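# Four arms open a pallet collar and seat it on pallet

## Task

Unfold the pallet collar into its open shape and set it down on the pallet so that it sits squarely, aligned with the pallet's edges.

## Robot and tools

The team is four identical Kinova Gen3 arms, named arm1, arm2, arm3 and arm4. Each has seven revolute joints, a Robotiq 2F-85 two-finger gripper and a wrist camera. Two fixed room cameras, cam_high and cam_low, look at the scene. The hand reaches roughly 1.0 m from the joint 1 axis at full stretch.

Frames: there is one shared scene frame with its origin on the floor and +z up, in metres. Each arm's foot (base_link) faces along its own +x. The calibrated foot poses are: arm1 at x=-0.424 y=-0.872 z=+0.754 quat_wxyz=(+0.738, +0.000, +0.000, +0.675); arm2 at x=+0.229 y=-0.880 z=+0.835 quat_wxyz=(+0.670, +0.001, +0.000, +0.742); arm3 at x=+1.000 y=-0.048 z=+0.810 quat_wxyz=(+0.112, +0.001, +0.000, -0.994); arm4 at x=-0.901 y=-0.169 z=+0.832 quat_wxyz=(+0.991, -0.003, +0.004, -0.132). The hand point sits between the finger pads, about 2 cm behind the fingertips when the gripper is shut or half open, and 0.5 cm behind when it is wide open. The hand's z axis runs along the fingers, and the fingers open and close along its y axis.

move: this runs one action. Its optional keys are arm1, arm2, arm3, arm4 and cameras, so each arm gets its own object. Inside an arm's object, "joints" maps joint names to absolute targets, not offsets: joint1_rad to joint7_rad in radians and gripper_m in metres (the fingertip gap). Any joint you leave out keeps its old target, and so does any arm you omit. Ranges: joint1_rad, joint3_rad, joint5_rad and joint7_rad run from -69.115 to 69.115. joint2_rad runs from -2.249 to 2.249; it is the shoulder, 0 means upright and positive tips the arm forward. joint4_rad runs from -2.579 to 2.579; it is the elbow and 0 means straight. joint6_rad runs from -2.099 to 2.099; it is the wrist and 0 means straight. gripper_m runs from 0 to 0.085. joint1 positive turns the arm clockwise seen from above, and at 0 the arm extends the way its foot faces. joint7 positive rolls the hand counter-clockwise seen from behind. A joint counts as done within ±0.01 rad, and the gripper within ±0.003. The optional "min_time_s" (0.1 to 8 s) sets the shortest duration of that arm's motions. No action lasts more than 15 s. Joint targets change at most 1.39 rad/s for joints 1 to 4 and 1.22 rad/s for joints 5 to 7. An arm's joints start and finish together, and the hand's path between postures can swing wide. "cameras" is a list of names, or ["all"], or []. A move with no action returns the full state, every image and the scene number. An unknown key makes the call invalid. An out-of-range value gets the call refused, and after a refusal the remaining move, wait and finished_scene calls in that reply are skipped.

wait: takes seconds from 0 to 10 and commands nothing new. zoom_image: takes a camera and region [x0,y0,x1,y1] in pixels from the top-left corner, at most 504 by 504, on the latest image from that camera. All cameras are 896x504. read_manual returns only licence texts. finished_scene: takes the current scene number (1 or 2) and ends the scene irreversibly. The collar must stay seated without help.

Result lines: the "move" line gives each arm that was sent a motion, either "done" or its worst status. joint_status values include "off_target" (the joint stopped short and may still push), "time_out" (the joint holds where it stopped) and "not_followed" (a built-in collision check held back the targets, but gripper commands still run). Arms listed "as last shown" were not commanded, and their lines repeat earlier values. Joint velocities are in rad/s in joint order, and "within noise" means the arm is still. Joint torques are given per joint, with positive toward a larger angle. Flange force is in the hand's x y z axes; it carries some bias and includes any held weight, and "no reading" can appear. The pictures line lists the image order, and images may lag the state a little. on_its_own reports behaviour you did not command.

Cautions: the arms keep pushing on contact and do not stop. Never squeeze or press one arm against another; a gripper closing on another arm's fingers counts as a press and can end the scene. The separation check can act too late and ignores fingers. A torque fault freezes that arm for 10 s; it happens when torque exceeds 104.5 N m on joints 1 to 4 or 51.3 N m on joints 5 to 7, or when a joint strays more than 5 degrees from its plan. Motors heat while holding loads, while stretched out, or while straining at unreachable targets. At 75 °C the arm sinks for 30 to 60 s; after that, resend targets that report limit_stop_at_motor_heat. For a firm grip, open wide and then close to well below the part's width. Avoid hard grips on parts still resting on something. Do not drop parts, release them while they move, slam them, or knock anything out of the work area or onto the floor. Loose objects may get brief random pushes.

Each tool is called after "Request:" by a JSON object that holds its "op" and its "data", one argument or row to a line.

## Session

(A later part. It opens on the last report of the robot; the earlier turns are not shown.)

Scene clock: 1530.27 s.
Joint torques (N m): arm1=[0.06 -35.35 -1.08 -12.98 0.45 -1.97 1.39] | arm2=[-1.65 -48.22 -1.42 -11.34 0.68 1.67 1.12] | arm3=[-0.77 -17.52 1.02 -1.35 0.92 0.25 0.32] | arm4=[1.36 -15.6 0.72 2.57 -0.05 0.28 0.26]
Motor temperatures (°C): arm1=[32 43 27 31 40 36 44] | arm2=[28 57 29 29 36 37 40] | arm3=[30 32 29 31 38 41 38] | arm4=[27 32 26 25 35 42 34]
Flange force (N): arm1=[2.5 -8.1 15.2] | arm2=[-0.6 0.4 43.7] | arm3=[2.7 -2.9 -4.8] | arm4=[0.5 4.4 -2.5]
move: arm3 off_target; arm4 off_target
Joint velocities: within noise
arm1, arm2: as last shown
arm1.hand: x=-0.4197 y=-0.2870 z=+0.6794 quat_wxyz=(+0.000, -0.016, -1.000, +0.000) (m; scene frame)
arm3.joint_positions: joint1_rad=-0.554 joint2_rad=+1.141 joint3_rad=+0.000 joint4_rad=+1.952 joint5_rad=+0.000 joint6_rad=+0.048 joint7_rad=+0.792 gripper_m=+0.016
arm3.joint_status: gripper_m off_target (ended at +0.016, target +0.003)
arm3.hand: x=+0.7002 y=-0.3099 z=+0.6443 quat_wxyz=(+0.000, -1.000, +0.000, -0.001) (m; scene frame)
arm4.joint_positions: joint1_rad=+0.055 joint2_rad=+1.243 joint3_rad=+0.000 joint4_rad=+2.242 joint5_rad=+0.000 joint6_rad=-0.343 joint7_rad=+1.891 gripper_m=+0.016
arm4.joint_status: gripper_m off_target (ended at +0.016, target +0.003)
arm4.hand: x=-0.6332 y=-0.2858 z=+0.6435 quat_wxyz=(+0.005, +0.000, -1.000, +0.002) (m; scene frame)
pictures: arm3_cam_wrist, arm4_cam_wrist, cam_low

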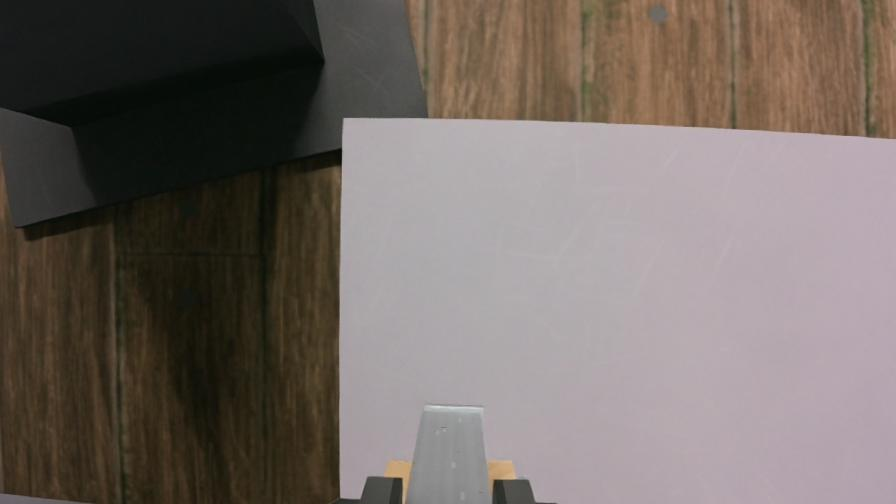

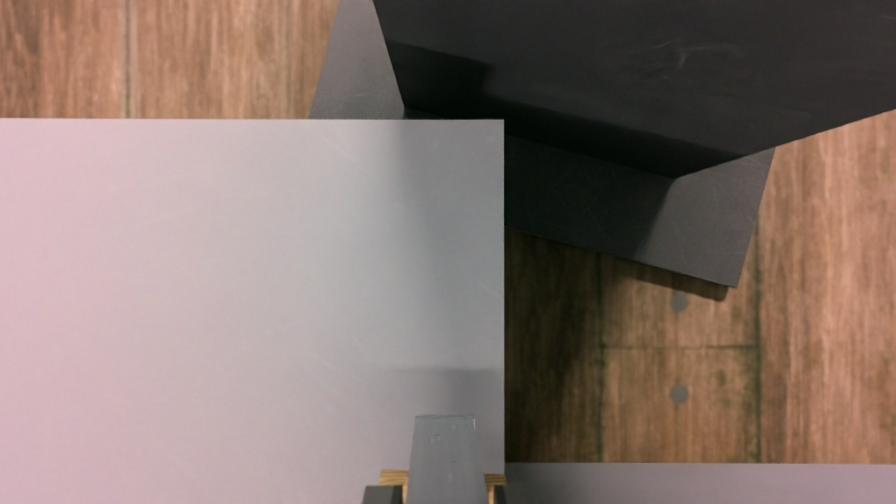

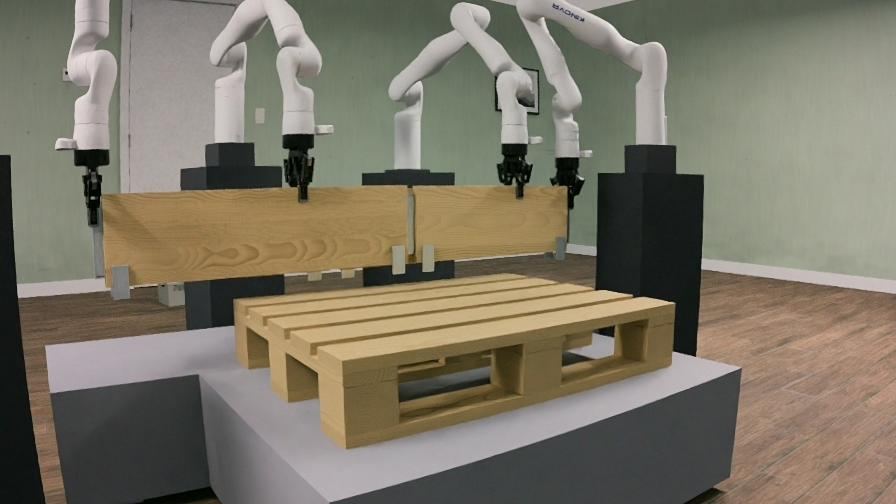

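Request:
{"op": "move", "data": {
  "arm1": {"joints": {"gripper_m": 0.085}},
  "arm2": {"joints": {"gripper_m": 0.085}},
  "cameras": ["cam_low"]
}}

Request:
{"op": "move", "data": {
  "arm1": {"joints": {"joint1_rad": -0.1248, "joint2_rad": 0.8789, "joint4_rad": 1.286, "joint6_rad": 0.9767, "joint7_rad": -0.0675}, "min_time_s": 1.5},
  "arm2": {"joints": {"joint1_rad": 0.0592, "joint2_rad": 0.9973, "joint4_rad": 1.3346, "joint6_rad": 0.8097, "joint7_rad": -0.0365}, "min_time_s": 1.5},
  "cameras": ["all"]
}}

Scene clock: 1602.97 s.
Joint torques (N m): arm1=[-0.53 -25.69 -0.98 -6.11 0.2 -0.08 0.41] | arm2=[0.64 -22.51 0.16 -5.95 0.21 -0.23 -0.39] | arm3=[-2.72 -29.38 -0.81 -0.18 0.86 0.55 0.36] | arm4=[0.58 -22.14 0.68 8.96 -0.17 1.48 0.27]
Motor temperatures (°C): arm1=[32 42 27 31 40 36 44] | arm2=[28 58 29 29 36 37 40] | arm3=[30 32 29 31 37 41 38] | arm4=[27 34 26 25 35 42 34]
Flange force (N): arm1=[0.0 2.2 2.7] | arm2=[0.8 -5.6 -5.1] | arm3=[-4.0 -3.5 27.3] | arm4=[-4.9 -0.8 27.6]
move: arm1 done; arm2 done
Joint velocities: within noise
arm1.joint_positions: joint1_rad=-0.125 joint2_rad=+1.107 joint3_rad=+0.000 joint4_rad=+1.311 joint5_rad=+0.000 joint6_rad=+0.724 joint7_rad=-0.068 gripper_m=+0.085
arm1.joint_status: all done
arm1.hand: x=-0.4197 y=-0.2869 z=+0.6795 quat_wxyz=(+0.000, -0.016, -1.000, +0.000) (m; scene frame)
arm2.joint_positions: joint1_rad=+0.059 joint2_rad=+1.260 joint3_rad=+0.000 joint4_rad=+1.270 joint5_rad=+0.000 joint6_rad=+0.611 joint7_rad=-0.036 gripper_m=+0.085
arm2.joint_status: all done
arm2.hand: x=+0.2285 y=-0.2984 z=+0.6812 quat_wxyz=(+0.001, +0.003, -1.000, -0.001) (m; scene frame)
arm3, arm4: as last shown
arm3.joint_positions: joint1_rad=-0.554 joint2_rad=+1.141 joint3_rad=+0.000 joint4_rad=+1.952 joint5_rad=+0.000 joint6_rad=+0.049 joint7_rad=+0.792 gripper_m=+0.016
arm4.hand: x=-0.6332 y=-0.2858 z=+0.6435 quat_wxyz=(+0.005, -0.001, -1.000, +0.002) (m; scene frame)
pictures: cam_low

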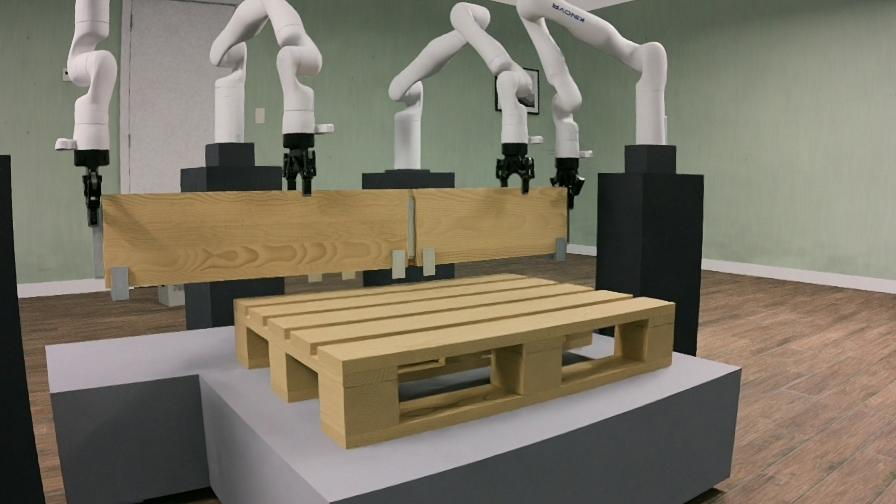

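Scene clock: 1604.80 s.
Joint torques (N m): arm1=[-0.48 -24.72 -1.06 -7.54 0.24 -0.02 0.43] | arm2=[0.6 -21.58 0.1 -7.28 0.19 -0.28 -0.36] | arm3=[-2.47 -29.38 -0.64 -0.25 0.78 0.55 0.32] | arm4=[0.47 -22.21 0.58 8.92 -0.11 1.46 0.33]
Motor temperatures (°C): arm1=[32 42 27 31 40 36 44] | arm2=[28 57 29 29 36 37 40] | arm3=[30 32 29 31 37 41 38] | arm4=[27 34 26 25 35 42 34]
Flange force (N): arm1=[0.1 3.2 2.2] | arm2=[0.7 -6.0 -3.9] | arm3=[-3.5 -3.3 27.3] | arm4=[-4.8 -0.9 27.7]
move: arm1 done; arm2 done
Joint velocities: within noise
arm1.joint_positions: joint1_rad=-0.125 joint2_rad=+0.879 joint3_rad=+0.000 joint4_rad=+1.286 joint5_rad=+0.000 joint6_rad=+0.977 joint7_rad=-0.068 gripper_m=+0.085
arm1.joint_status: all done
arm1.hand: x=-0.4196 y=-0.2869 z=+0.8194 quat_wxyz=(+0.000, -0.016, -1.000, +0.000) (m; scene frame)
arm2.joint_positions: joint1_rad=+0.059 joint2_rad=+0.997 joint3_rad=+0.000 joint4_rad=+1.335 joint5_rad=+0.000 joint6_rad=+0.810 joint7_rad=-0.037 gripper_m=+0.085
arm2.joint_status: all done
arm2.hand: x=+0.2287 y=-0.2986 z=+0.8213 quat_wxyz=(+0.001, +0.003, -1.000, -0.001) (m; scene frame)
arm3, arm4: as last shown
arm4.hand: x=-0.6332 y=-0.2858 z=+0.6435 quat_wxyz=(+0.005, +0.000, -1.000, +0.002) (m; scene frame)
pictures: arm1_cam_wrist, arm2_cam_wrist, arm3_cam_wrist, arm4_cam_wrist, cam_high, cam_low

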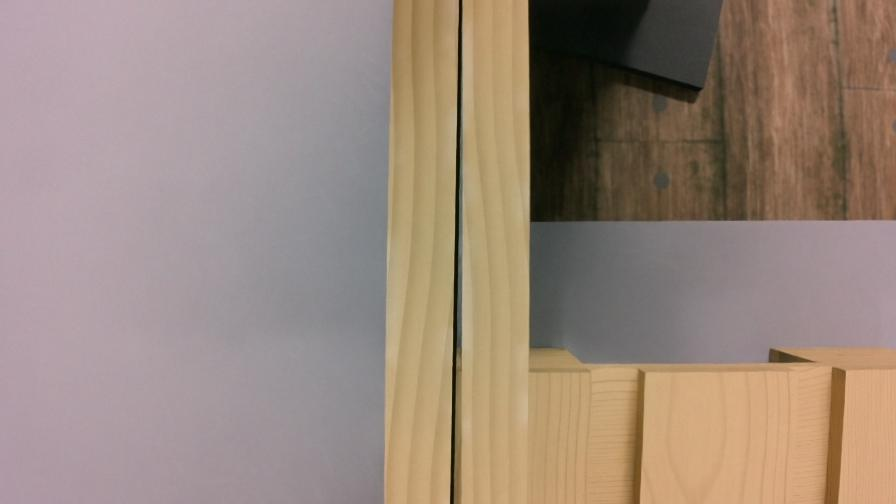

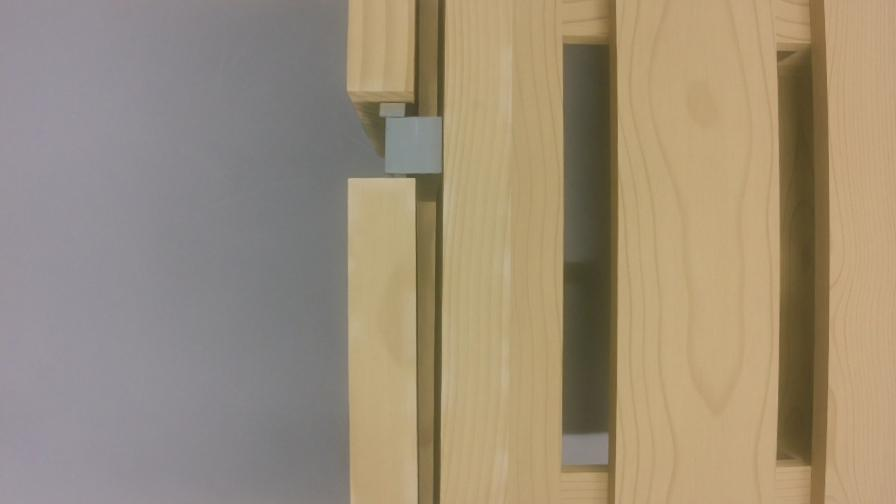

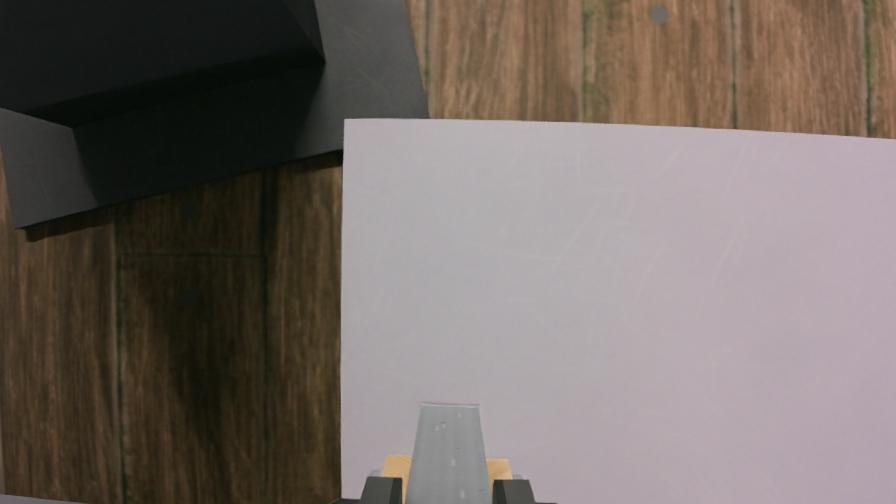

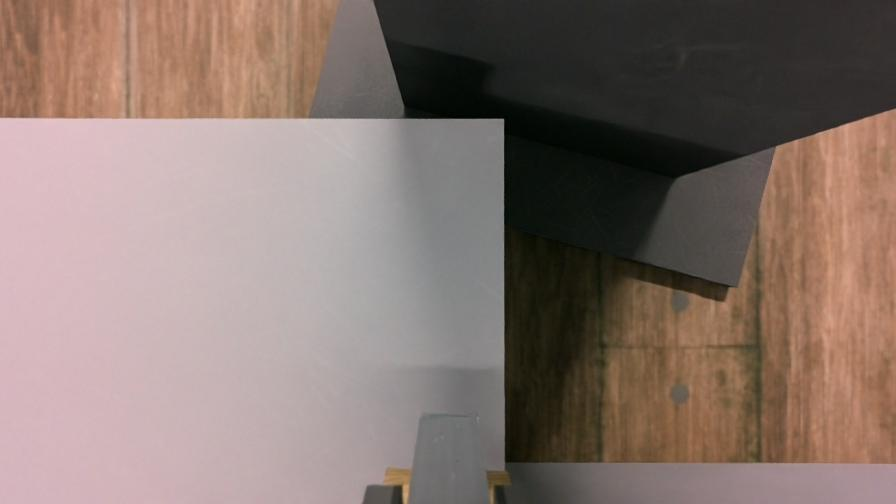

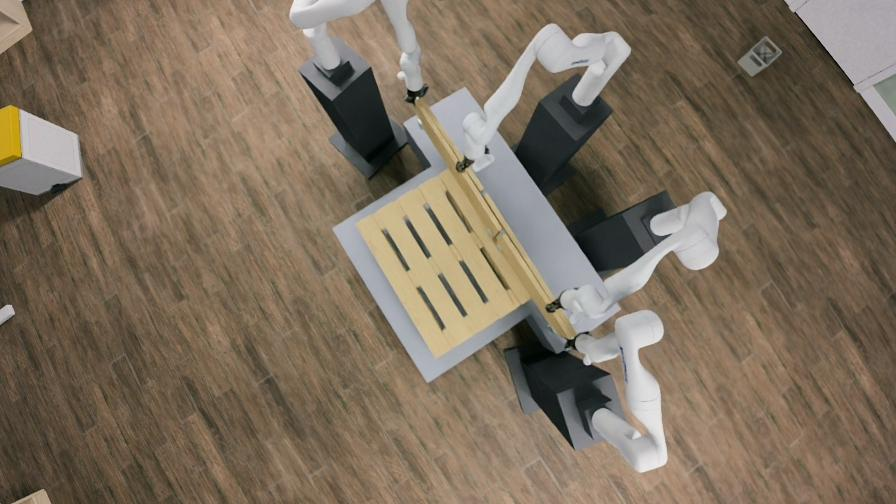

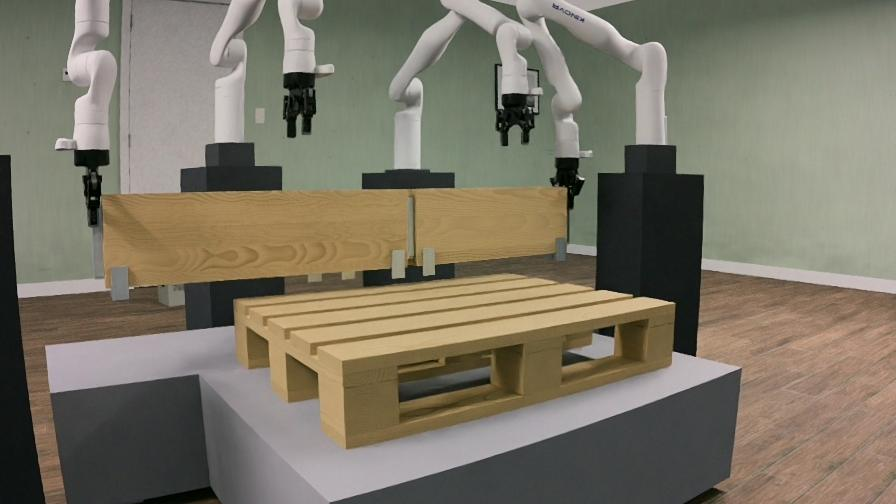

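Request:
{"op": "move", "data": {
  "arm3": {"joints": {"joint1_rad": -0.2857, "joint2_rad": 1.1499, "joint4_rad": 2.128, "joint6_rad": -0.1363, "joint7_rad": 1.1654}, "min_time_s": 3},
  "arm4": {"joints": {"joint7_rad": 1.9959}, "min_time_s": 3},
  "cameras": ["all"]
}}

Scene clock: 1643.80 s.
Joint torques (N m): arm1=[-0.57 -24.73 -1.08 -7.62 0.26 -0.06 0.38] | arm2=[0.56 -21.58 0.08 -7.25 0.22 -0.3 -0.36] | arm3=[0.12 -36.94 5.21 -12.2 1.46 -6.93 1.45] | arm4=[-4.57 -34.32 -6.03 -6.63 1.88 -6.11 1.15]
Motor temperatures (°C): arm1=[32 41 27 31 40 35 44] | arm2=[28 51 29 29 36 37 40] | arm3=[29 34 29 31 37 41 38] | arm4=[27 36 26 25 35 42 34]
Flange force (N): arm1=[-0.1 2.9 2.2] | arm2=[0.6 -5.8 -3.9] | arm3=[25.5 -3.0 26.6] | arm4=[25.1 -1.1 28.3]
move: arm3 done; arm4 done
Joint velocities: within noise
arm1, arm2: as last shown
arm3.joint_positions: joint1_rad=-0.286 joint2_rad=+1.150 joint3_rad=+0.000 joint4_rad=+2.128 joint5_rad=+0.000 joint6_rad=-0.136 joint7_rad=+1.165 gripper_m=+0.016
arm3.joint_status: all done
arm3.hand: x=+0.6906 y=-0.1932 z=+0.6432 quat_wxyz=(+0.000, -0.999, -0.053, -0.001) (m; scene frame)
arm4.joint_positions: joint1_rad=+0.055 joint2_rad=+1.242 joint3_rad=+0.000 joint4_rad=+2.241 joint5_rad=+0.000 joint6_rad=-0.343 joint7_rad=+1.996 gripper_m=+0.016
arm4.joint_status: all done
arm4.hand: x=-0.6330 y=-0.2858 z=+0.6435 quat_wxyz=(+0.005, +0.052, -0.999, +0.002) (m; scene frame)
pictures: arm1_cam_wrist, arm2_cam_wrist, arm3_cam_wrist, arm4_cam_wrist, cam_high, cam_low

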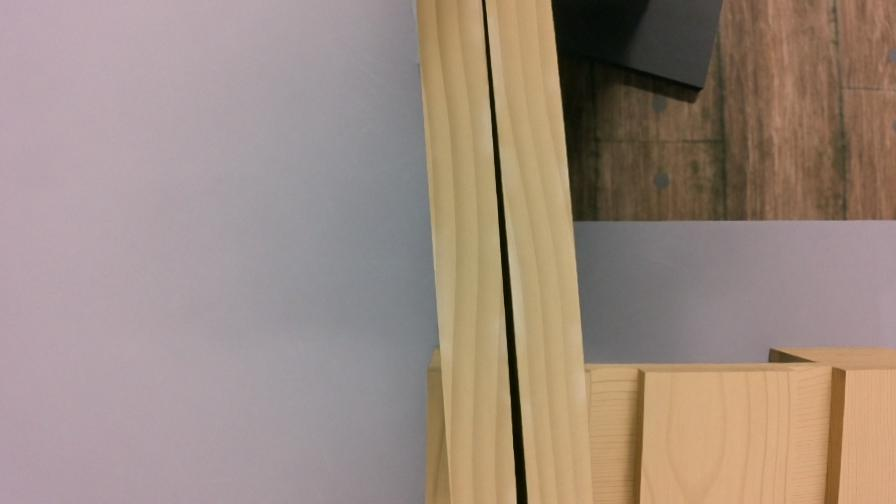

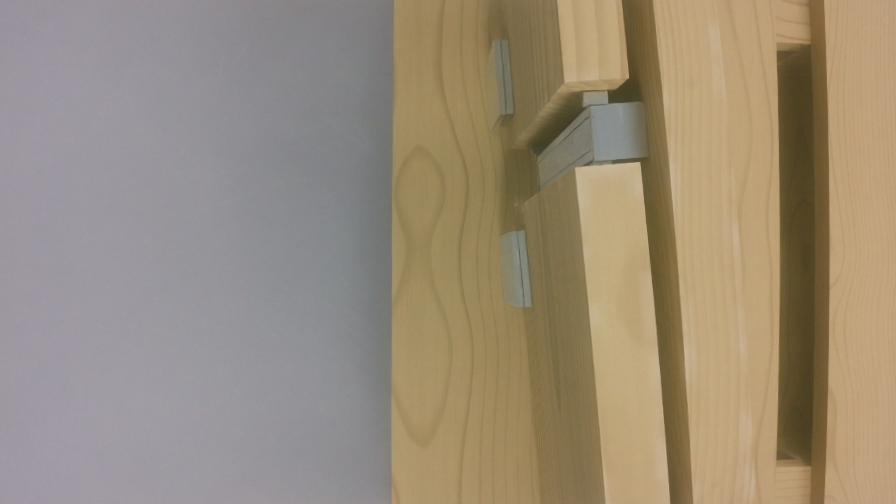

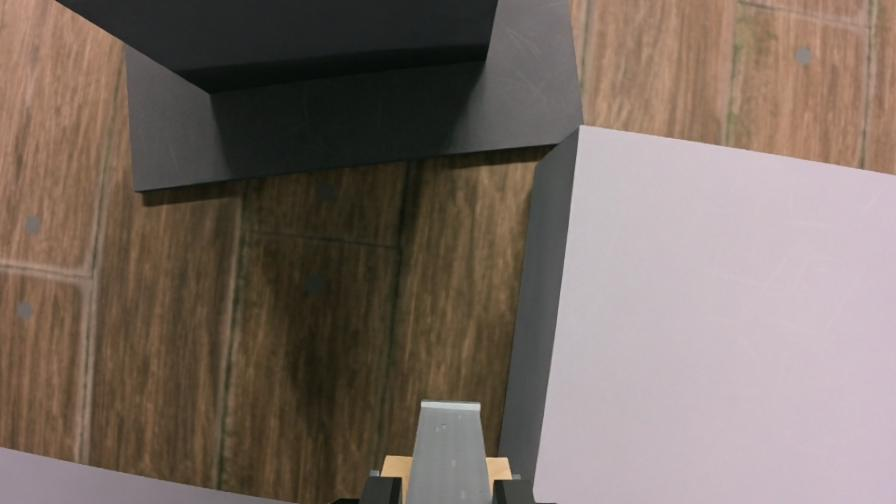

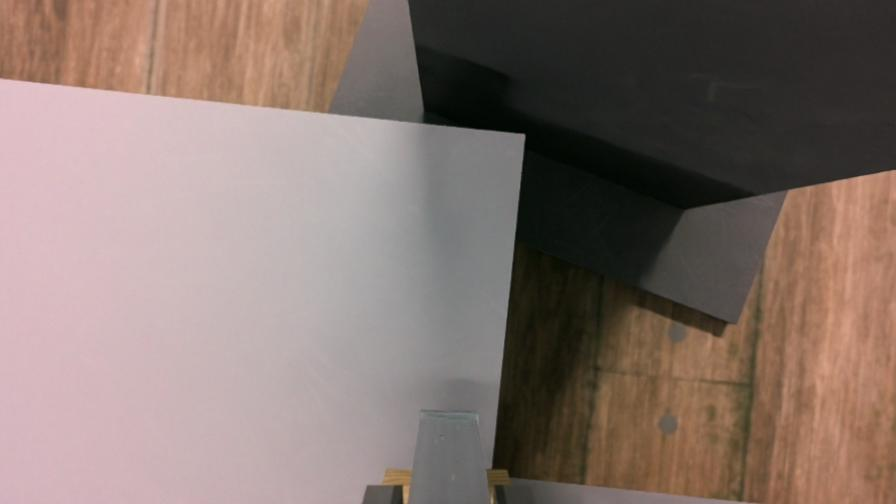

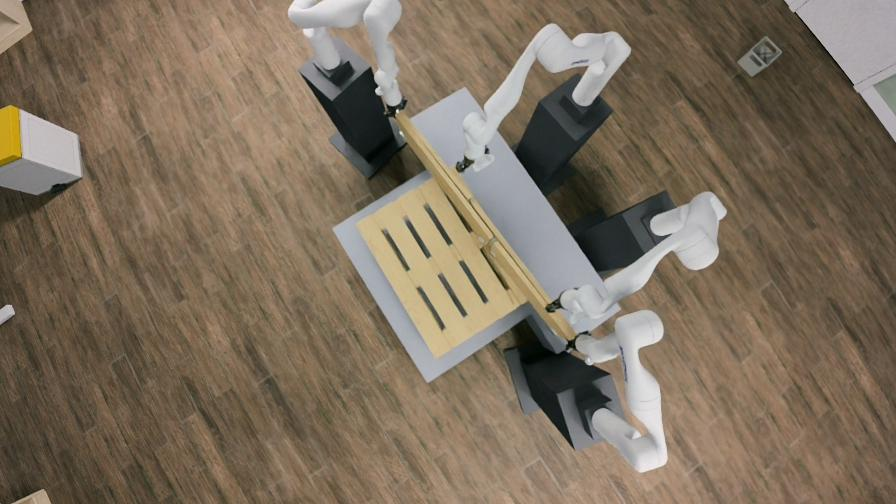

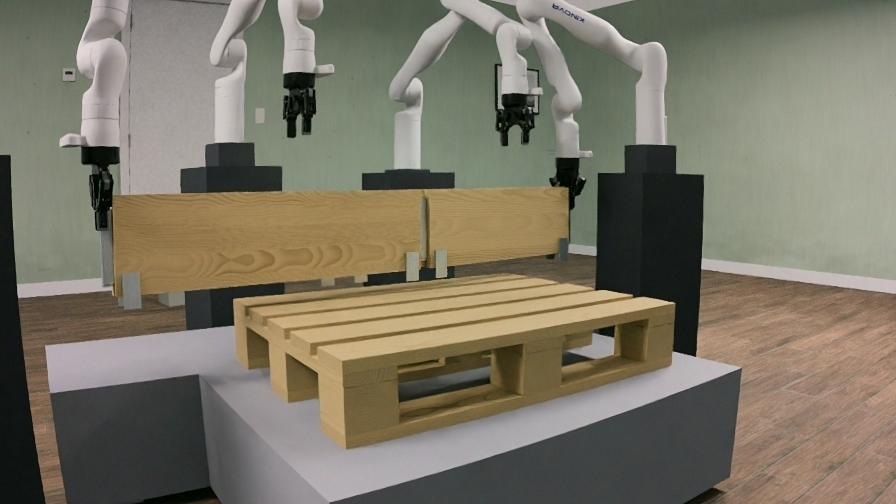

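Request:
{"op": "move", "data": {
  "arm3": {"joints": {"joint7_rad": 1.0604}, "min_time_s": 2},
  "arm4": {"joints": {"joint7_rad": 1.8909}, "min_time_s": 2},
  "cameras": ["arm1_cam_wrist", "arm2_cam_wrist", "cam_high"]
}}

Scene clock: 1714.67 s.
Joint torques (N m): arm1=[-0.6 -24.77 -1.1 -7.6 0.24 -0.05 0.39] | arm2=[0.64 -21.61 0.13 -7.19 0.2 -0.27 -0.34] | arm3=[0.98 -26.98 1.92 2.05 -0.74 -0.07 -1.26] | arm4=[1.95 -24.09 1 6.49 -1.2 0.38 -0.97]
Motor temperatures (°C): arm1=[32 40 27 31 40 35 44] | arm2=[28 44 29 29 36 37 40] | arm3=[29 36 29 31 37 42 38] | arm4=[27 38 26 25 35 42 34]
Flange force (N): arm1=[-0.2 3.1 2.3] | arm2=[0.8 -5.6 -3.8] | arm3=[1.0 -0.2 27.1] | arm4=[-0.7 1.6 27.9]
move: arm3 done; arm4 done
Joint velocities: within noise
arm1, arm2: as last shown
arm3.joint_positions: joint1_rad=-0.286 joint2_rad=+1.150 joint3_rad=+0.000 joint4_rad=+2.128 joint5_rad=+0.000 joint6_rad=-0.136 joint7_rad=+1.060 gripper_m=+0.016
arm3.joint_status: all done
arm3.hand: x=+0.6906 y=-0.1932 z=+0.6432 quat_wxyz=(+0.000, -1.000, +0.000, -0.001) (m; scene frame)
arm4.joint_positions: joint1_rad=+0.055 joint2_rad=+1.243 joint3_rad=+0.000 joint4_rad=+2.241 joint5_rad=+0.000 joint6_rad=-0.343 joint7_rad=+1.891 gripper_m=+0.016
arm4.joint_status: all done
arm4.hand: x=-0.6331 y=-0.2858 z=+0.6435 quat_wxyz=(+0.005, +0.000, -1.000, +0.002) (m; scene frame)
pictures: arm1_cam_wrist, arm2_cam_wrist, cam_high

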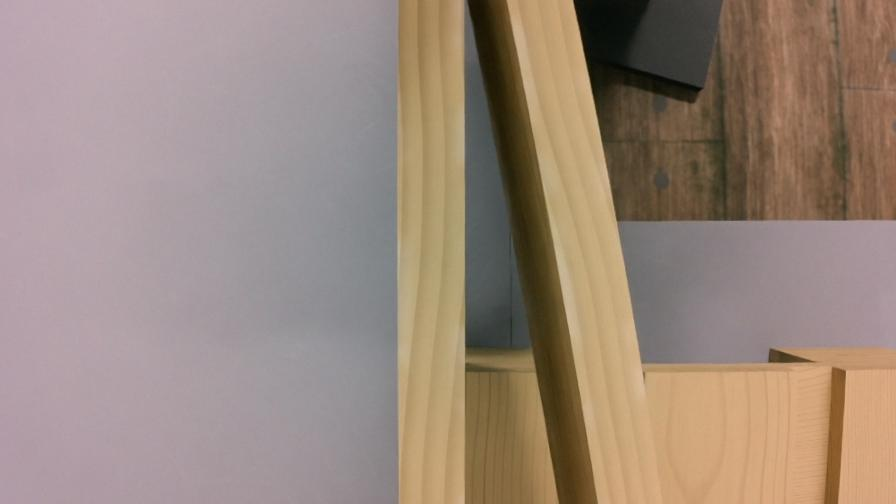

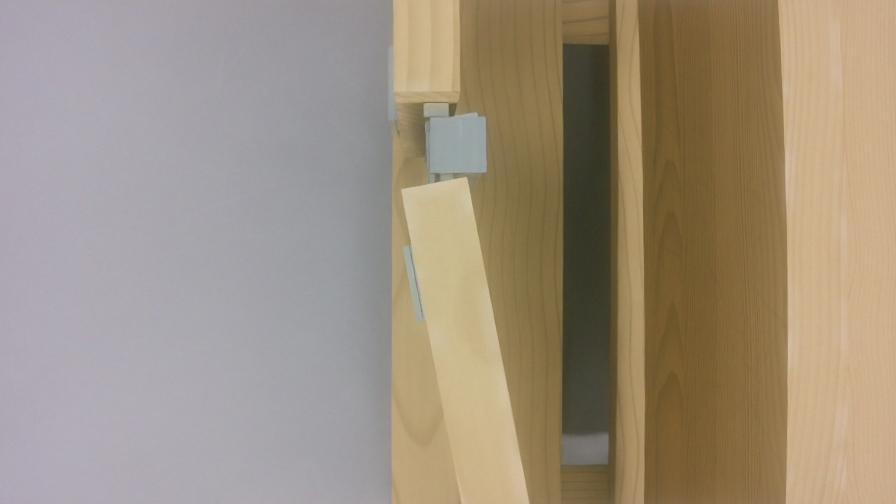

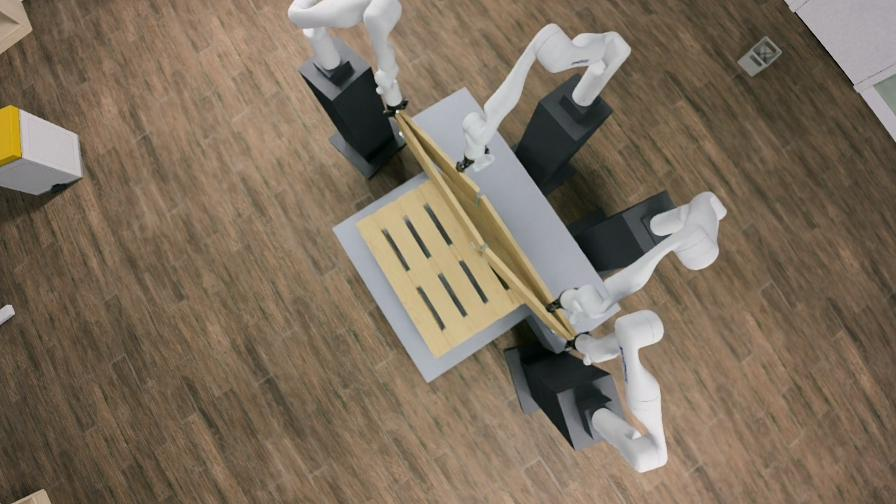

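Request:
{"op": "move", "data": {
  "arm1": {"joints": {"joint1_rad": 0.3105, "joint2_rad": 1.0193, "joint4_rad": 0.9708, "joint6_rad": 1.1515, "joint7_rad": 0.3678}, "min_time_s": 2.5},
  "arm3": {"joints": {"joint1_rad": 0.0593, "joint2_rad": 1.1696, "joint4_rad": 2.2321, "joint6_rad": -0.2601, "joint7_rad": 1.4054}, "min_time_s": 2.5},
  "arm4": {"joints": {"joint1_rad": 0.0184, "joint2_rad": 1.2123, "joint4_rad": 2.1283, "joint6_rad": -0.199, "joint7_rad": 1.854}, "min_time_s": 2.5},
  "cameras": ["arm2_cam_wrist", "cam_high", "cam_low"]
}}

Scene clock: 1843.37 s.
Joint torques (N m): arm1=[-0.52 -27.11 -1.04 -8.32 0.23 -0.04 0.4] | arm2=[0.62 -21.66 0.03 -7.23 0.24 -0.25 -0.4] | arm3=[4.03 -42.65 4.83 -22.54 -3.49 -9.95 -4.16] | arm4=[-2.4 -43.26 -5.96 -20.82 -3.89 -7.82 -4.48]
Motor temperatures (°C): arm1=[32 39 27 31 40 35 44] | arm2=[28 40 29 28 35 37 40] | arm3=[29 38 28 31 37 41 37] | arm4=[27 40 26 25 35 42 34]
Flange force (N): arm1=[-1.7 3.6 1.8] | arm2=[0.7 -5.8 -3.7] | arm3=[56.7 -3.3 27.0] | arm4=[56.7 -1.8 28.3]
move: arm1 done; arm3 done; arm4 done
Joint velocities: within noise
arm1.joint_positions: joint1_rad=+0.310 joint2_rad=+1.019 joint3_rad=+0.000 joint4_rad=+0.971 joint5_rad=+0.000 joint6_rad=+1.151 joint7_rad=+0.368 gripper_m=+0.085
arm1.joint_status: all done
arm1.hand: x=-0.1495 y=-0.2869 z=+0.8193 quat_wxyz=(+0.000, -0.016, -1.000, +0.000) (m; scene frame)
arm2: as last shown
arm3.joint_positions: joint1_rad=+0.059 joint2_rad=+1.170 joint3_rad=+0.000 joint4_rad=+2.232 joint5_rad=+0.000 joint6_rad=-0.260 joint7_rad=+1.405 gripper_m=+0.016
arm3.joint_status: all done
arm3.hand: x=+0.6940 y=-0.0741 z=+0.6432 quat_wxyz=(+0.000, -1.000, +0.000, -0.001) (m; scene frame)
arm4.joint_positions: joint1_rad=+0.018 joint2_rad=+1.212 joint3_rad=+0.000 joint4_rad=+2.128 joint5_rad=+0.000 joint6_rad=-0.199 joint7_rad=+1.854 gripper_m=+0.016
arm4.joint_status: all done
arm4.hand: x=-0.5915 y=-0.2868 z=+0.6431 quat_wxyz=(+0.005, +0.000, -1.000, +0.002) (m; scene frame)
pictures: arm2_cam_wrist, cam_high, cam_low

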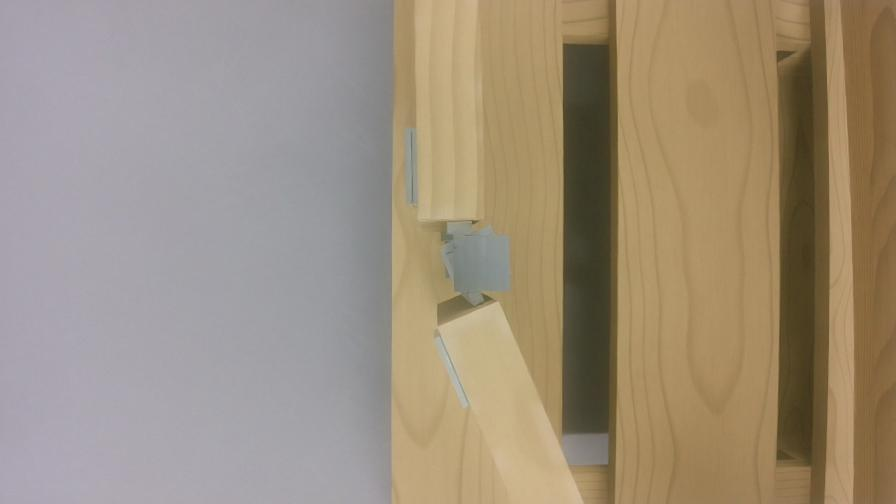

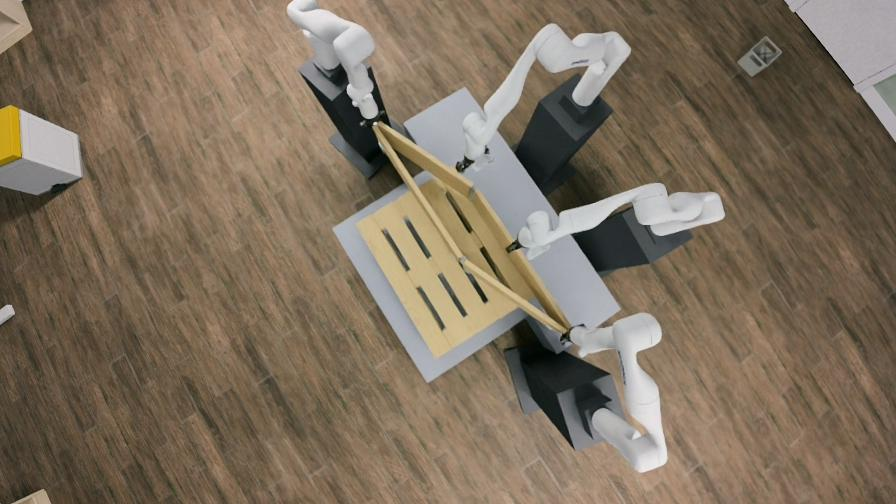

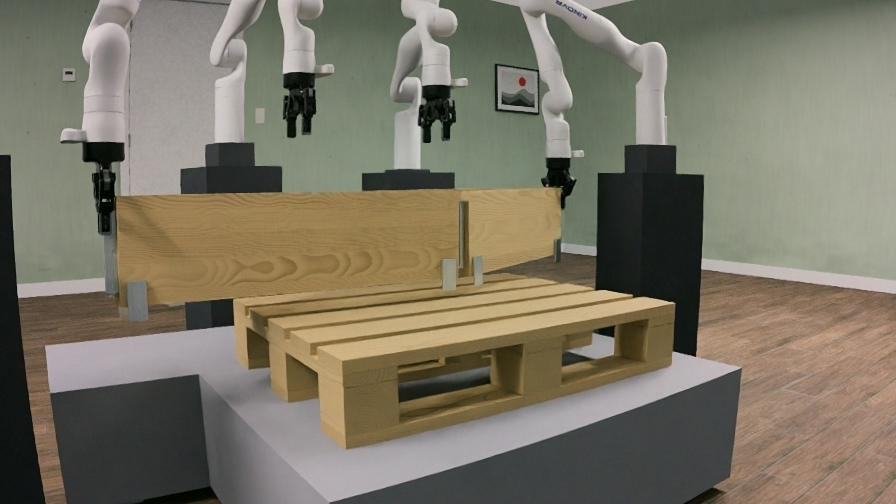

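Request:
{"op": "move", "data": {
  "arm1": {"joints": {"joint1_rad": -0.0385, "joint2_rad": 0.9552, "joint4_rad": 1.3493, "joint6_rad": 0.8371, "joint7_rad": 0.0388, "gripper_m": 0.055}, "min_time_s": 1.8},
  "arm2": {"joints": {"joint1_rad": -0.2223, "joint2_rad": 1.1434, "joint4_rad": 1.2156, "joint6_rad": 0.7826, "joint7_rad": -0.318, "gripper_m": 0.055}, "min_time_s": 1.8},
  "cameras": ["arm1_cam_wrist", "arm2_cam_wrist"]
}}

Scene clock: 1942.30 s.
Joint torques (N m): arm1=[-0.53 -24.91 -1.02 -6.84 0.26 -0.02 0.38] | arm2=[0.7 -22.93 0.1 -7.12 0.2 -0.22 -0.34] | arm3=[4.01 -42.66 4.85 -22.56 -3.5 -9.95 -4.14] | arm4=[-2.4 -43.28 -5.9 -20.8 -3.93 -7.86 -4.53]
Motor temperatures (°C): arm1=[32 38 27 31 40 35 44] | arm2=[28 39 29 28 35 37 40] | arm3=[29 40 28 32 38 43 37] | arm4=[27 53 26 28 35 42 35]
Flange force (N): arm1=[-0.3 2.5 2.7] | arm2=[-0.9 -6.3 -4.1] | arm3=[56.7 -3.4 27.0] | arm4=[56.6 -1.9 28.4]
move: arm1 done; arm2 done
Joint velocities: within noise
arm1.joint_positions: joint1_rad=-0.038 joint2_rad=+0.955 joint3_rad=+0.000 joint4_rad=+1.349 joint5_rad=+0.000 joint6_rad=+0.837 joint7_rad=+0.039 gripper_m=+0.055
arm1.joint_status: all done
arm1.hand: x=-0.3696 y=-0.2969 z=+0.7594 quat_wxyz=(+0.000, -0.006, -1.000, +0.000) (m; scene frame)
arm2.joint_positions: joint1_rad=-0.222 joint2_rad=+1.143 joint3_rad=+0.000 joint4_rad=+1.216 joint5_rad=+0.000 joint6_rad=+0.783 joint7_rad=-0.318 gripper_m=+0.055
arm2.joint_status: all done
arm2.hand: x=+0.0596 y=-0.2992 z=+0.7617 quat_wxyz=(+0.001, +0.003, -1.000, -0.001) (m; scene frame)
arm3, arm4: as last shown
pictures: arm1_cam_wrist, arm2_cam_wrist

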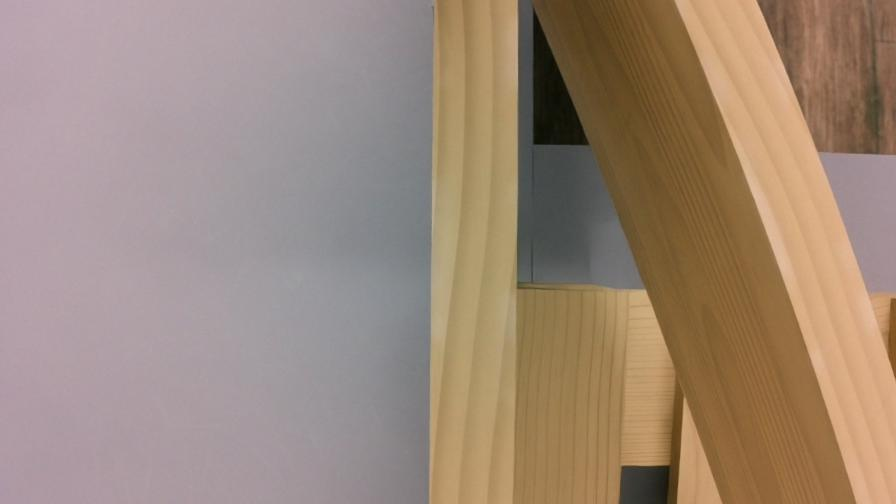

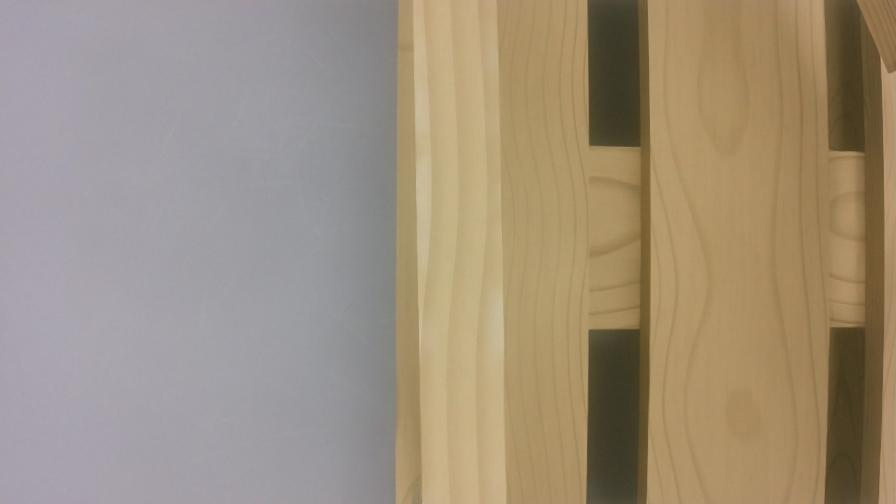

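Request:
{"op": "move", "data": {
  "arm1": {"joints": {"joint1_rad": -0.0389, "joint2_rad": 1.1116, "joint4_rad": 1.3225, "joint6_rad": 0.7075, "joint7_rad": 0.0314}, "min_time_s": 1.5},
  "arm2": {"joints": {"joint1_rad": -0.2189, "joint2_rad": 1.3161, "joint4_rad": 1.1208, "joint6_rad": 0.7047, "joint7_rad": -0.2986}, "min_time_s": 1.5},
  "cameras": ["arm1_cam_wrist", "arm2_cam_wrist"]
}}

Request:
{"op": "move", "data": {
  "arm1": {"joints": {"gripper_m": 0.006}},
  "arm2": {"joints": {"gripper_m": 0.006}},
  "cameras": ["arm1_cam_wrist", "arm2_cam_wrist", "cam_low"]
}}

Scene clock: 2071.87 s.
Joint torques (N m): arm1=[-0.6 -25.66 -1.03 -5.96 0.26 -0.07 0.37] | arm2=[0.63 -23.52 0.16 -6.61 0.2 -0.24 -0.36] | arm3=[4.03 -42.63 4.87 -22.57 -3.5 -9.92 -4.13] | arm4=[-2.37 -43.31 -5.93 -20.83 -3.92 -7.86 -4.52]
Motor temperatures (°C): arm1=[32 38 27 30 40 35 44] | arm2=[28 37 29 28 35 37 40] | arm3=[29 42 28 33 38 44 37] | arm4=[27 63 26 30 36 43 35]
Flange force (N): arm1=[-0.3 2.4 2.9] | arm2=[-0.9 -6.3 -5.1] | arm3=[56.9 -3.3 27.0] | arm4=[56.6 -1.8 28.4]
move: arm1 done; arm2 done
MOTOR HOT: the motor of arm4's joint2_rad reports 63 °C; the controller stops that arm at 75 °C. To cool a motor, set the load down, stop pushing, or move to a pose that needs little force.
Joint velocities: within noise
arm1.joint_positions: joint1_rad=-0.039 joint2_rad=+1.112 joint3_rad=+0.000 joint4_rad=+1.322 joint5_rad=+0.000 joint6_rad=+0.707 joint7_rad=+0.031 gripper_m=+0.055
arm1.joint_status: all done
arm1.hand: x=-0.3696 y=-0.2924 z=+0.6745 quat_wxyz=(+0.000, -0.009, -1.000, +0.000) (m; scene frame)
arm2.joint_positions: joint1_rad=-0.219 joint2_rad=+1.316 joint3_rad=+0.000 joint4_rad=+1.121 joint5_rad=+0.000 joint6_rad=+0.705 joint7_rad=-0.299 gripper_m=+0.055
arm2.joint_status: all done
arm2.hand: x=+0.0594 y=-0.2925 z=+0.6767 quat_wxyz=(+0.001, +0.011, -1.000, -0.001) (m; scene frame)
arm3: as last shown
arm4.joint_positions: joint1_rad=+0.018 joint2_rad=+1.212 joint3_rad=+0.000 joint4_rad=+2.128 joint5_rad=+0.000 joint6_rad=-0.199 joint7_rad=+1.854 gripper_m=+0.016
arm4.joint_status: not commanded
arm4.hand: x=-0.5915 y=-0.2868 z=+0.6431 quat_wxyz=(+0.005, +0.000, -1.000, +0.002) (m; scene frame)
pictures: arm1_cam_wrist, arm2_cam_wrist

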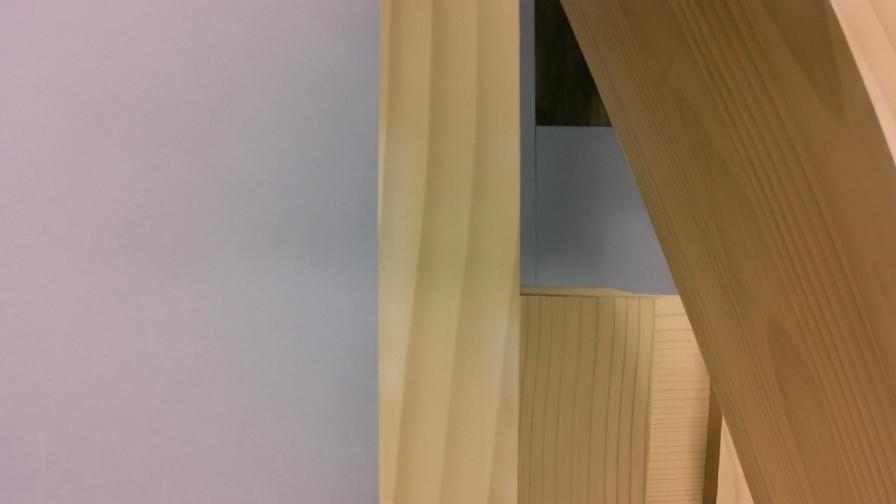

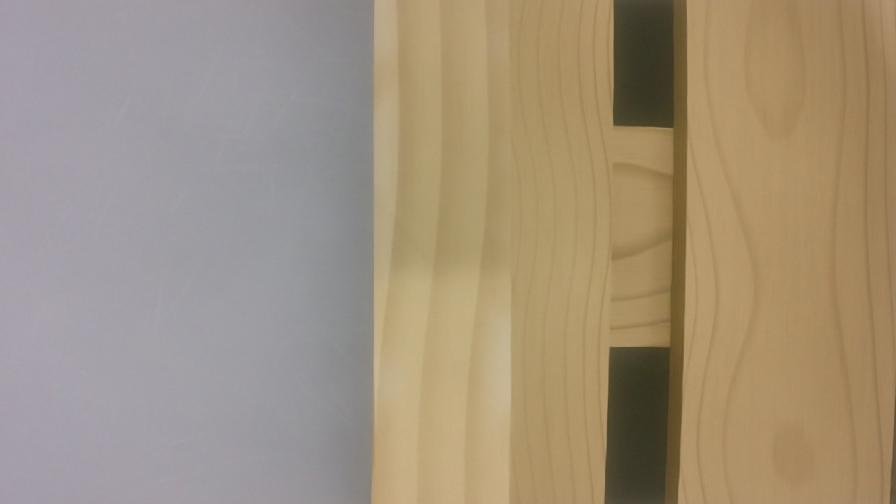

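Scene clock: 2072.73 s.
Joint torques (N m): arm1=[-1.21 -22.76 -1.77 -14.66 -0.49 -6.86 -0.27] | arm2=[-0.39 -20.93 -0.37 -2.08 0.8 2.47 0.55] | arm3=[4.19 -42.69 5.05 -21.59 -3.52 -9.59 -4.11] | arm4=[2.92 -48.31 2.64 -20.18 -4.73 -8.01 -4.5]
Motor temperatures (°C): arm1=[32 38 27 30 40 35 44] | arm2=[28 37 29 28 35 37 40] | arm3=[29 42 28 33 38 44 37] | arm4=[27 63 26 30 36 43 35]
Flange force (N): arm1=[-0.7 -21.7 -15.9] | arm2=[1.3 2.9 -2.8] | arm3=[55.3 -2.6 29.0] | arm4=[52.4 13.8 42.9]
move: arm1 off_target; arm2 off_target
MOTOR HOT: still on. The motor of arm4's joint2_rad reports 63 °C.
Joint velocities: within noise
arm1.joint_positions: joint1_rad=-0.039 joint2_rad=+1.112 joint3_rad=+0.000 joint4_rad=+1.323 joint5_rad=+0.000 joint6_rad=+0.708 joint7_rad=+0.031 gripper_m=+0.018
arm1.joint_status: gripper_m off_target (ended at +0.018, target +0.006)
arm1.hand: x=-0.3696 y=-0.2924 z=+0.6745 quat_wxyz=(+0.000, -0.009, -1.000, +0.000) (m; scene frame)
arm2.joint_positions: joint1_rad=-0.219 joint2_rad=+1.316 joint3_rad=+0.000 joint4_rad=+1.121 joint5_rad=+0.000 joint6_rad=+0.705 joint7_rad=-0.299 gripper_m=+0.018
arm2.joint_status: gripper_m off_target (ended at +0.018, target +0.006)
arm2.hand: x=+0.0594 y=-0.2925 z=+0.6767 quat_wxyz=(+0.001, +0.011, -1.000, -0.001) (m; scene frame)
arm3: as last shown
arm3.hand: x=+0.6941 y=-0.0741 z=+0.6432 quat_wxyz=(+0.000, -1.000, +0.000, -0.001) (m; scene frame)
arm4.joint_positions: joint1_rad=+0.018 joint2_rad=+1.212 joint3_rad=+0.000 joint4_rad=+2.128 joint5_rad=+0.000 joint6_rad=-0.199 joint7_rad=+1.854 gripper_m=+0.016
arm4.joint_status: not commanded
arm4.hand: x=-0.5915 y=-0.2867 z=+0.6431 quat_wxyz=(+0.005, +0.000, -1.000, +0.002) (m; scene frame)
pictures: arm1_cam_wrist, arm2_cam_wrist, cam_low

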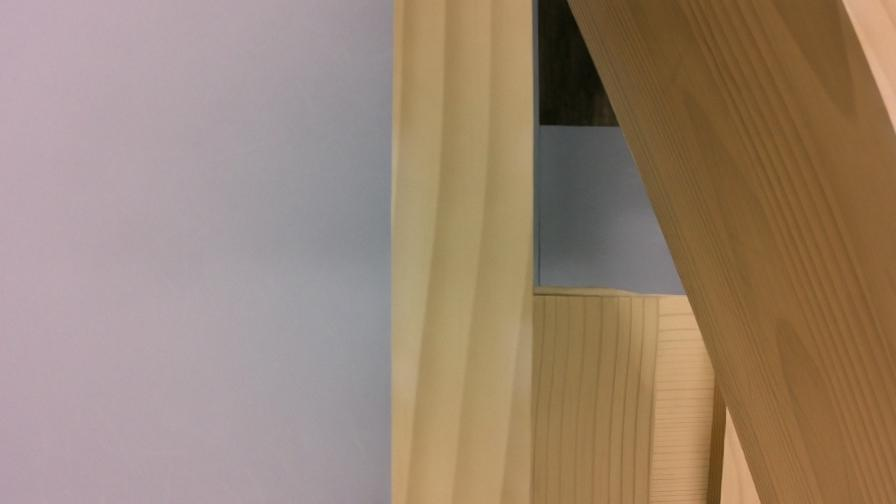

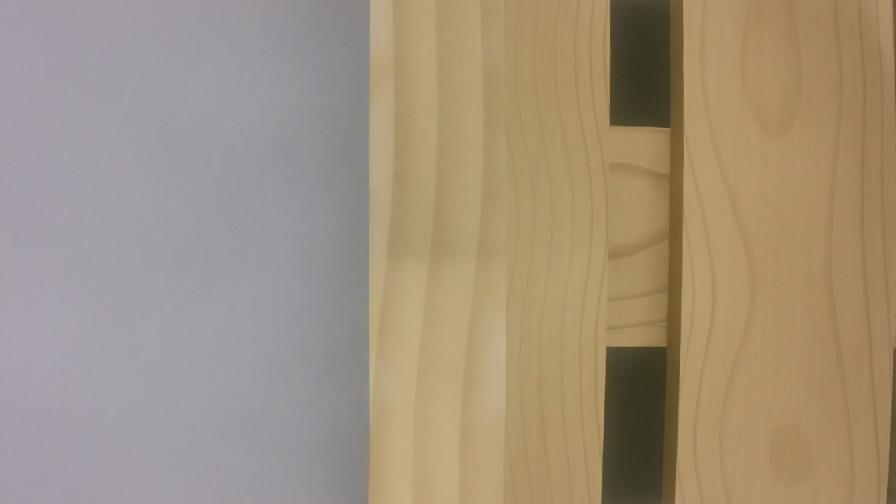

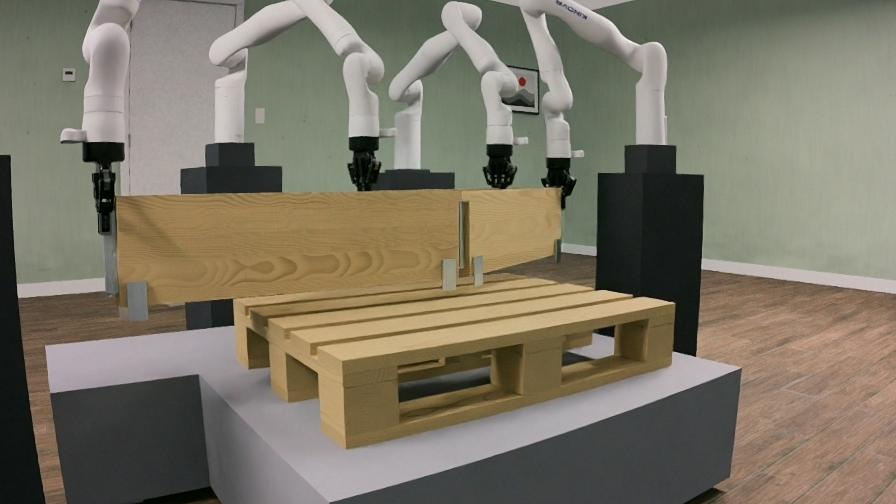

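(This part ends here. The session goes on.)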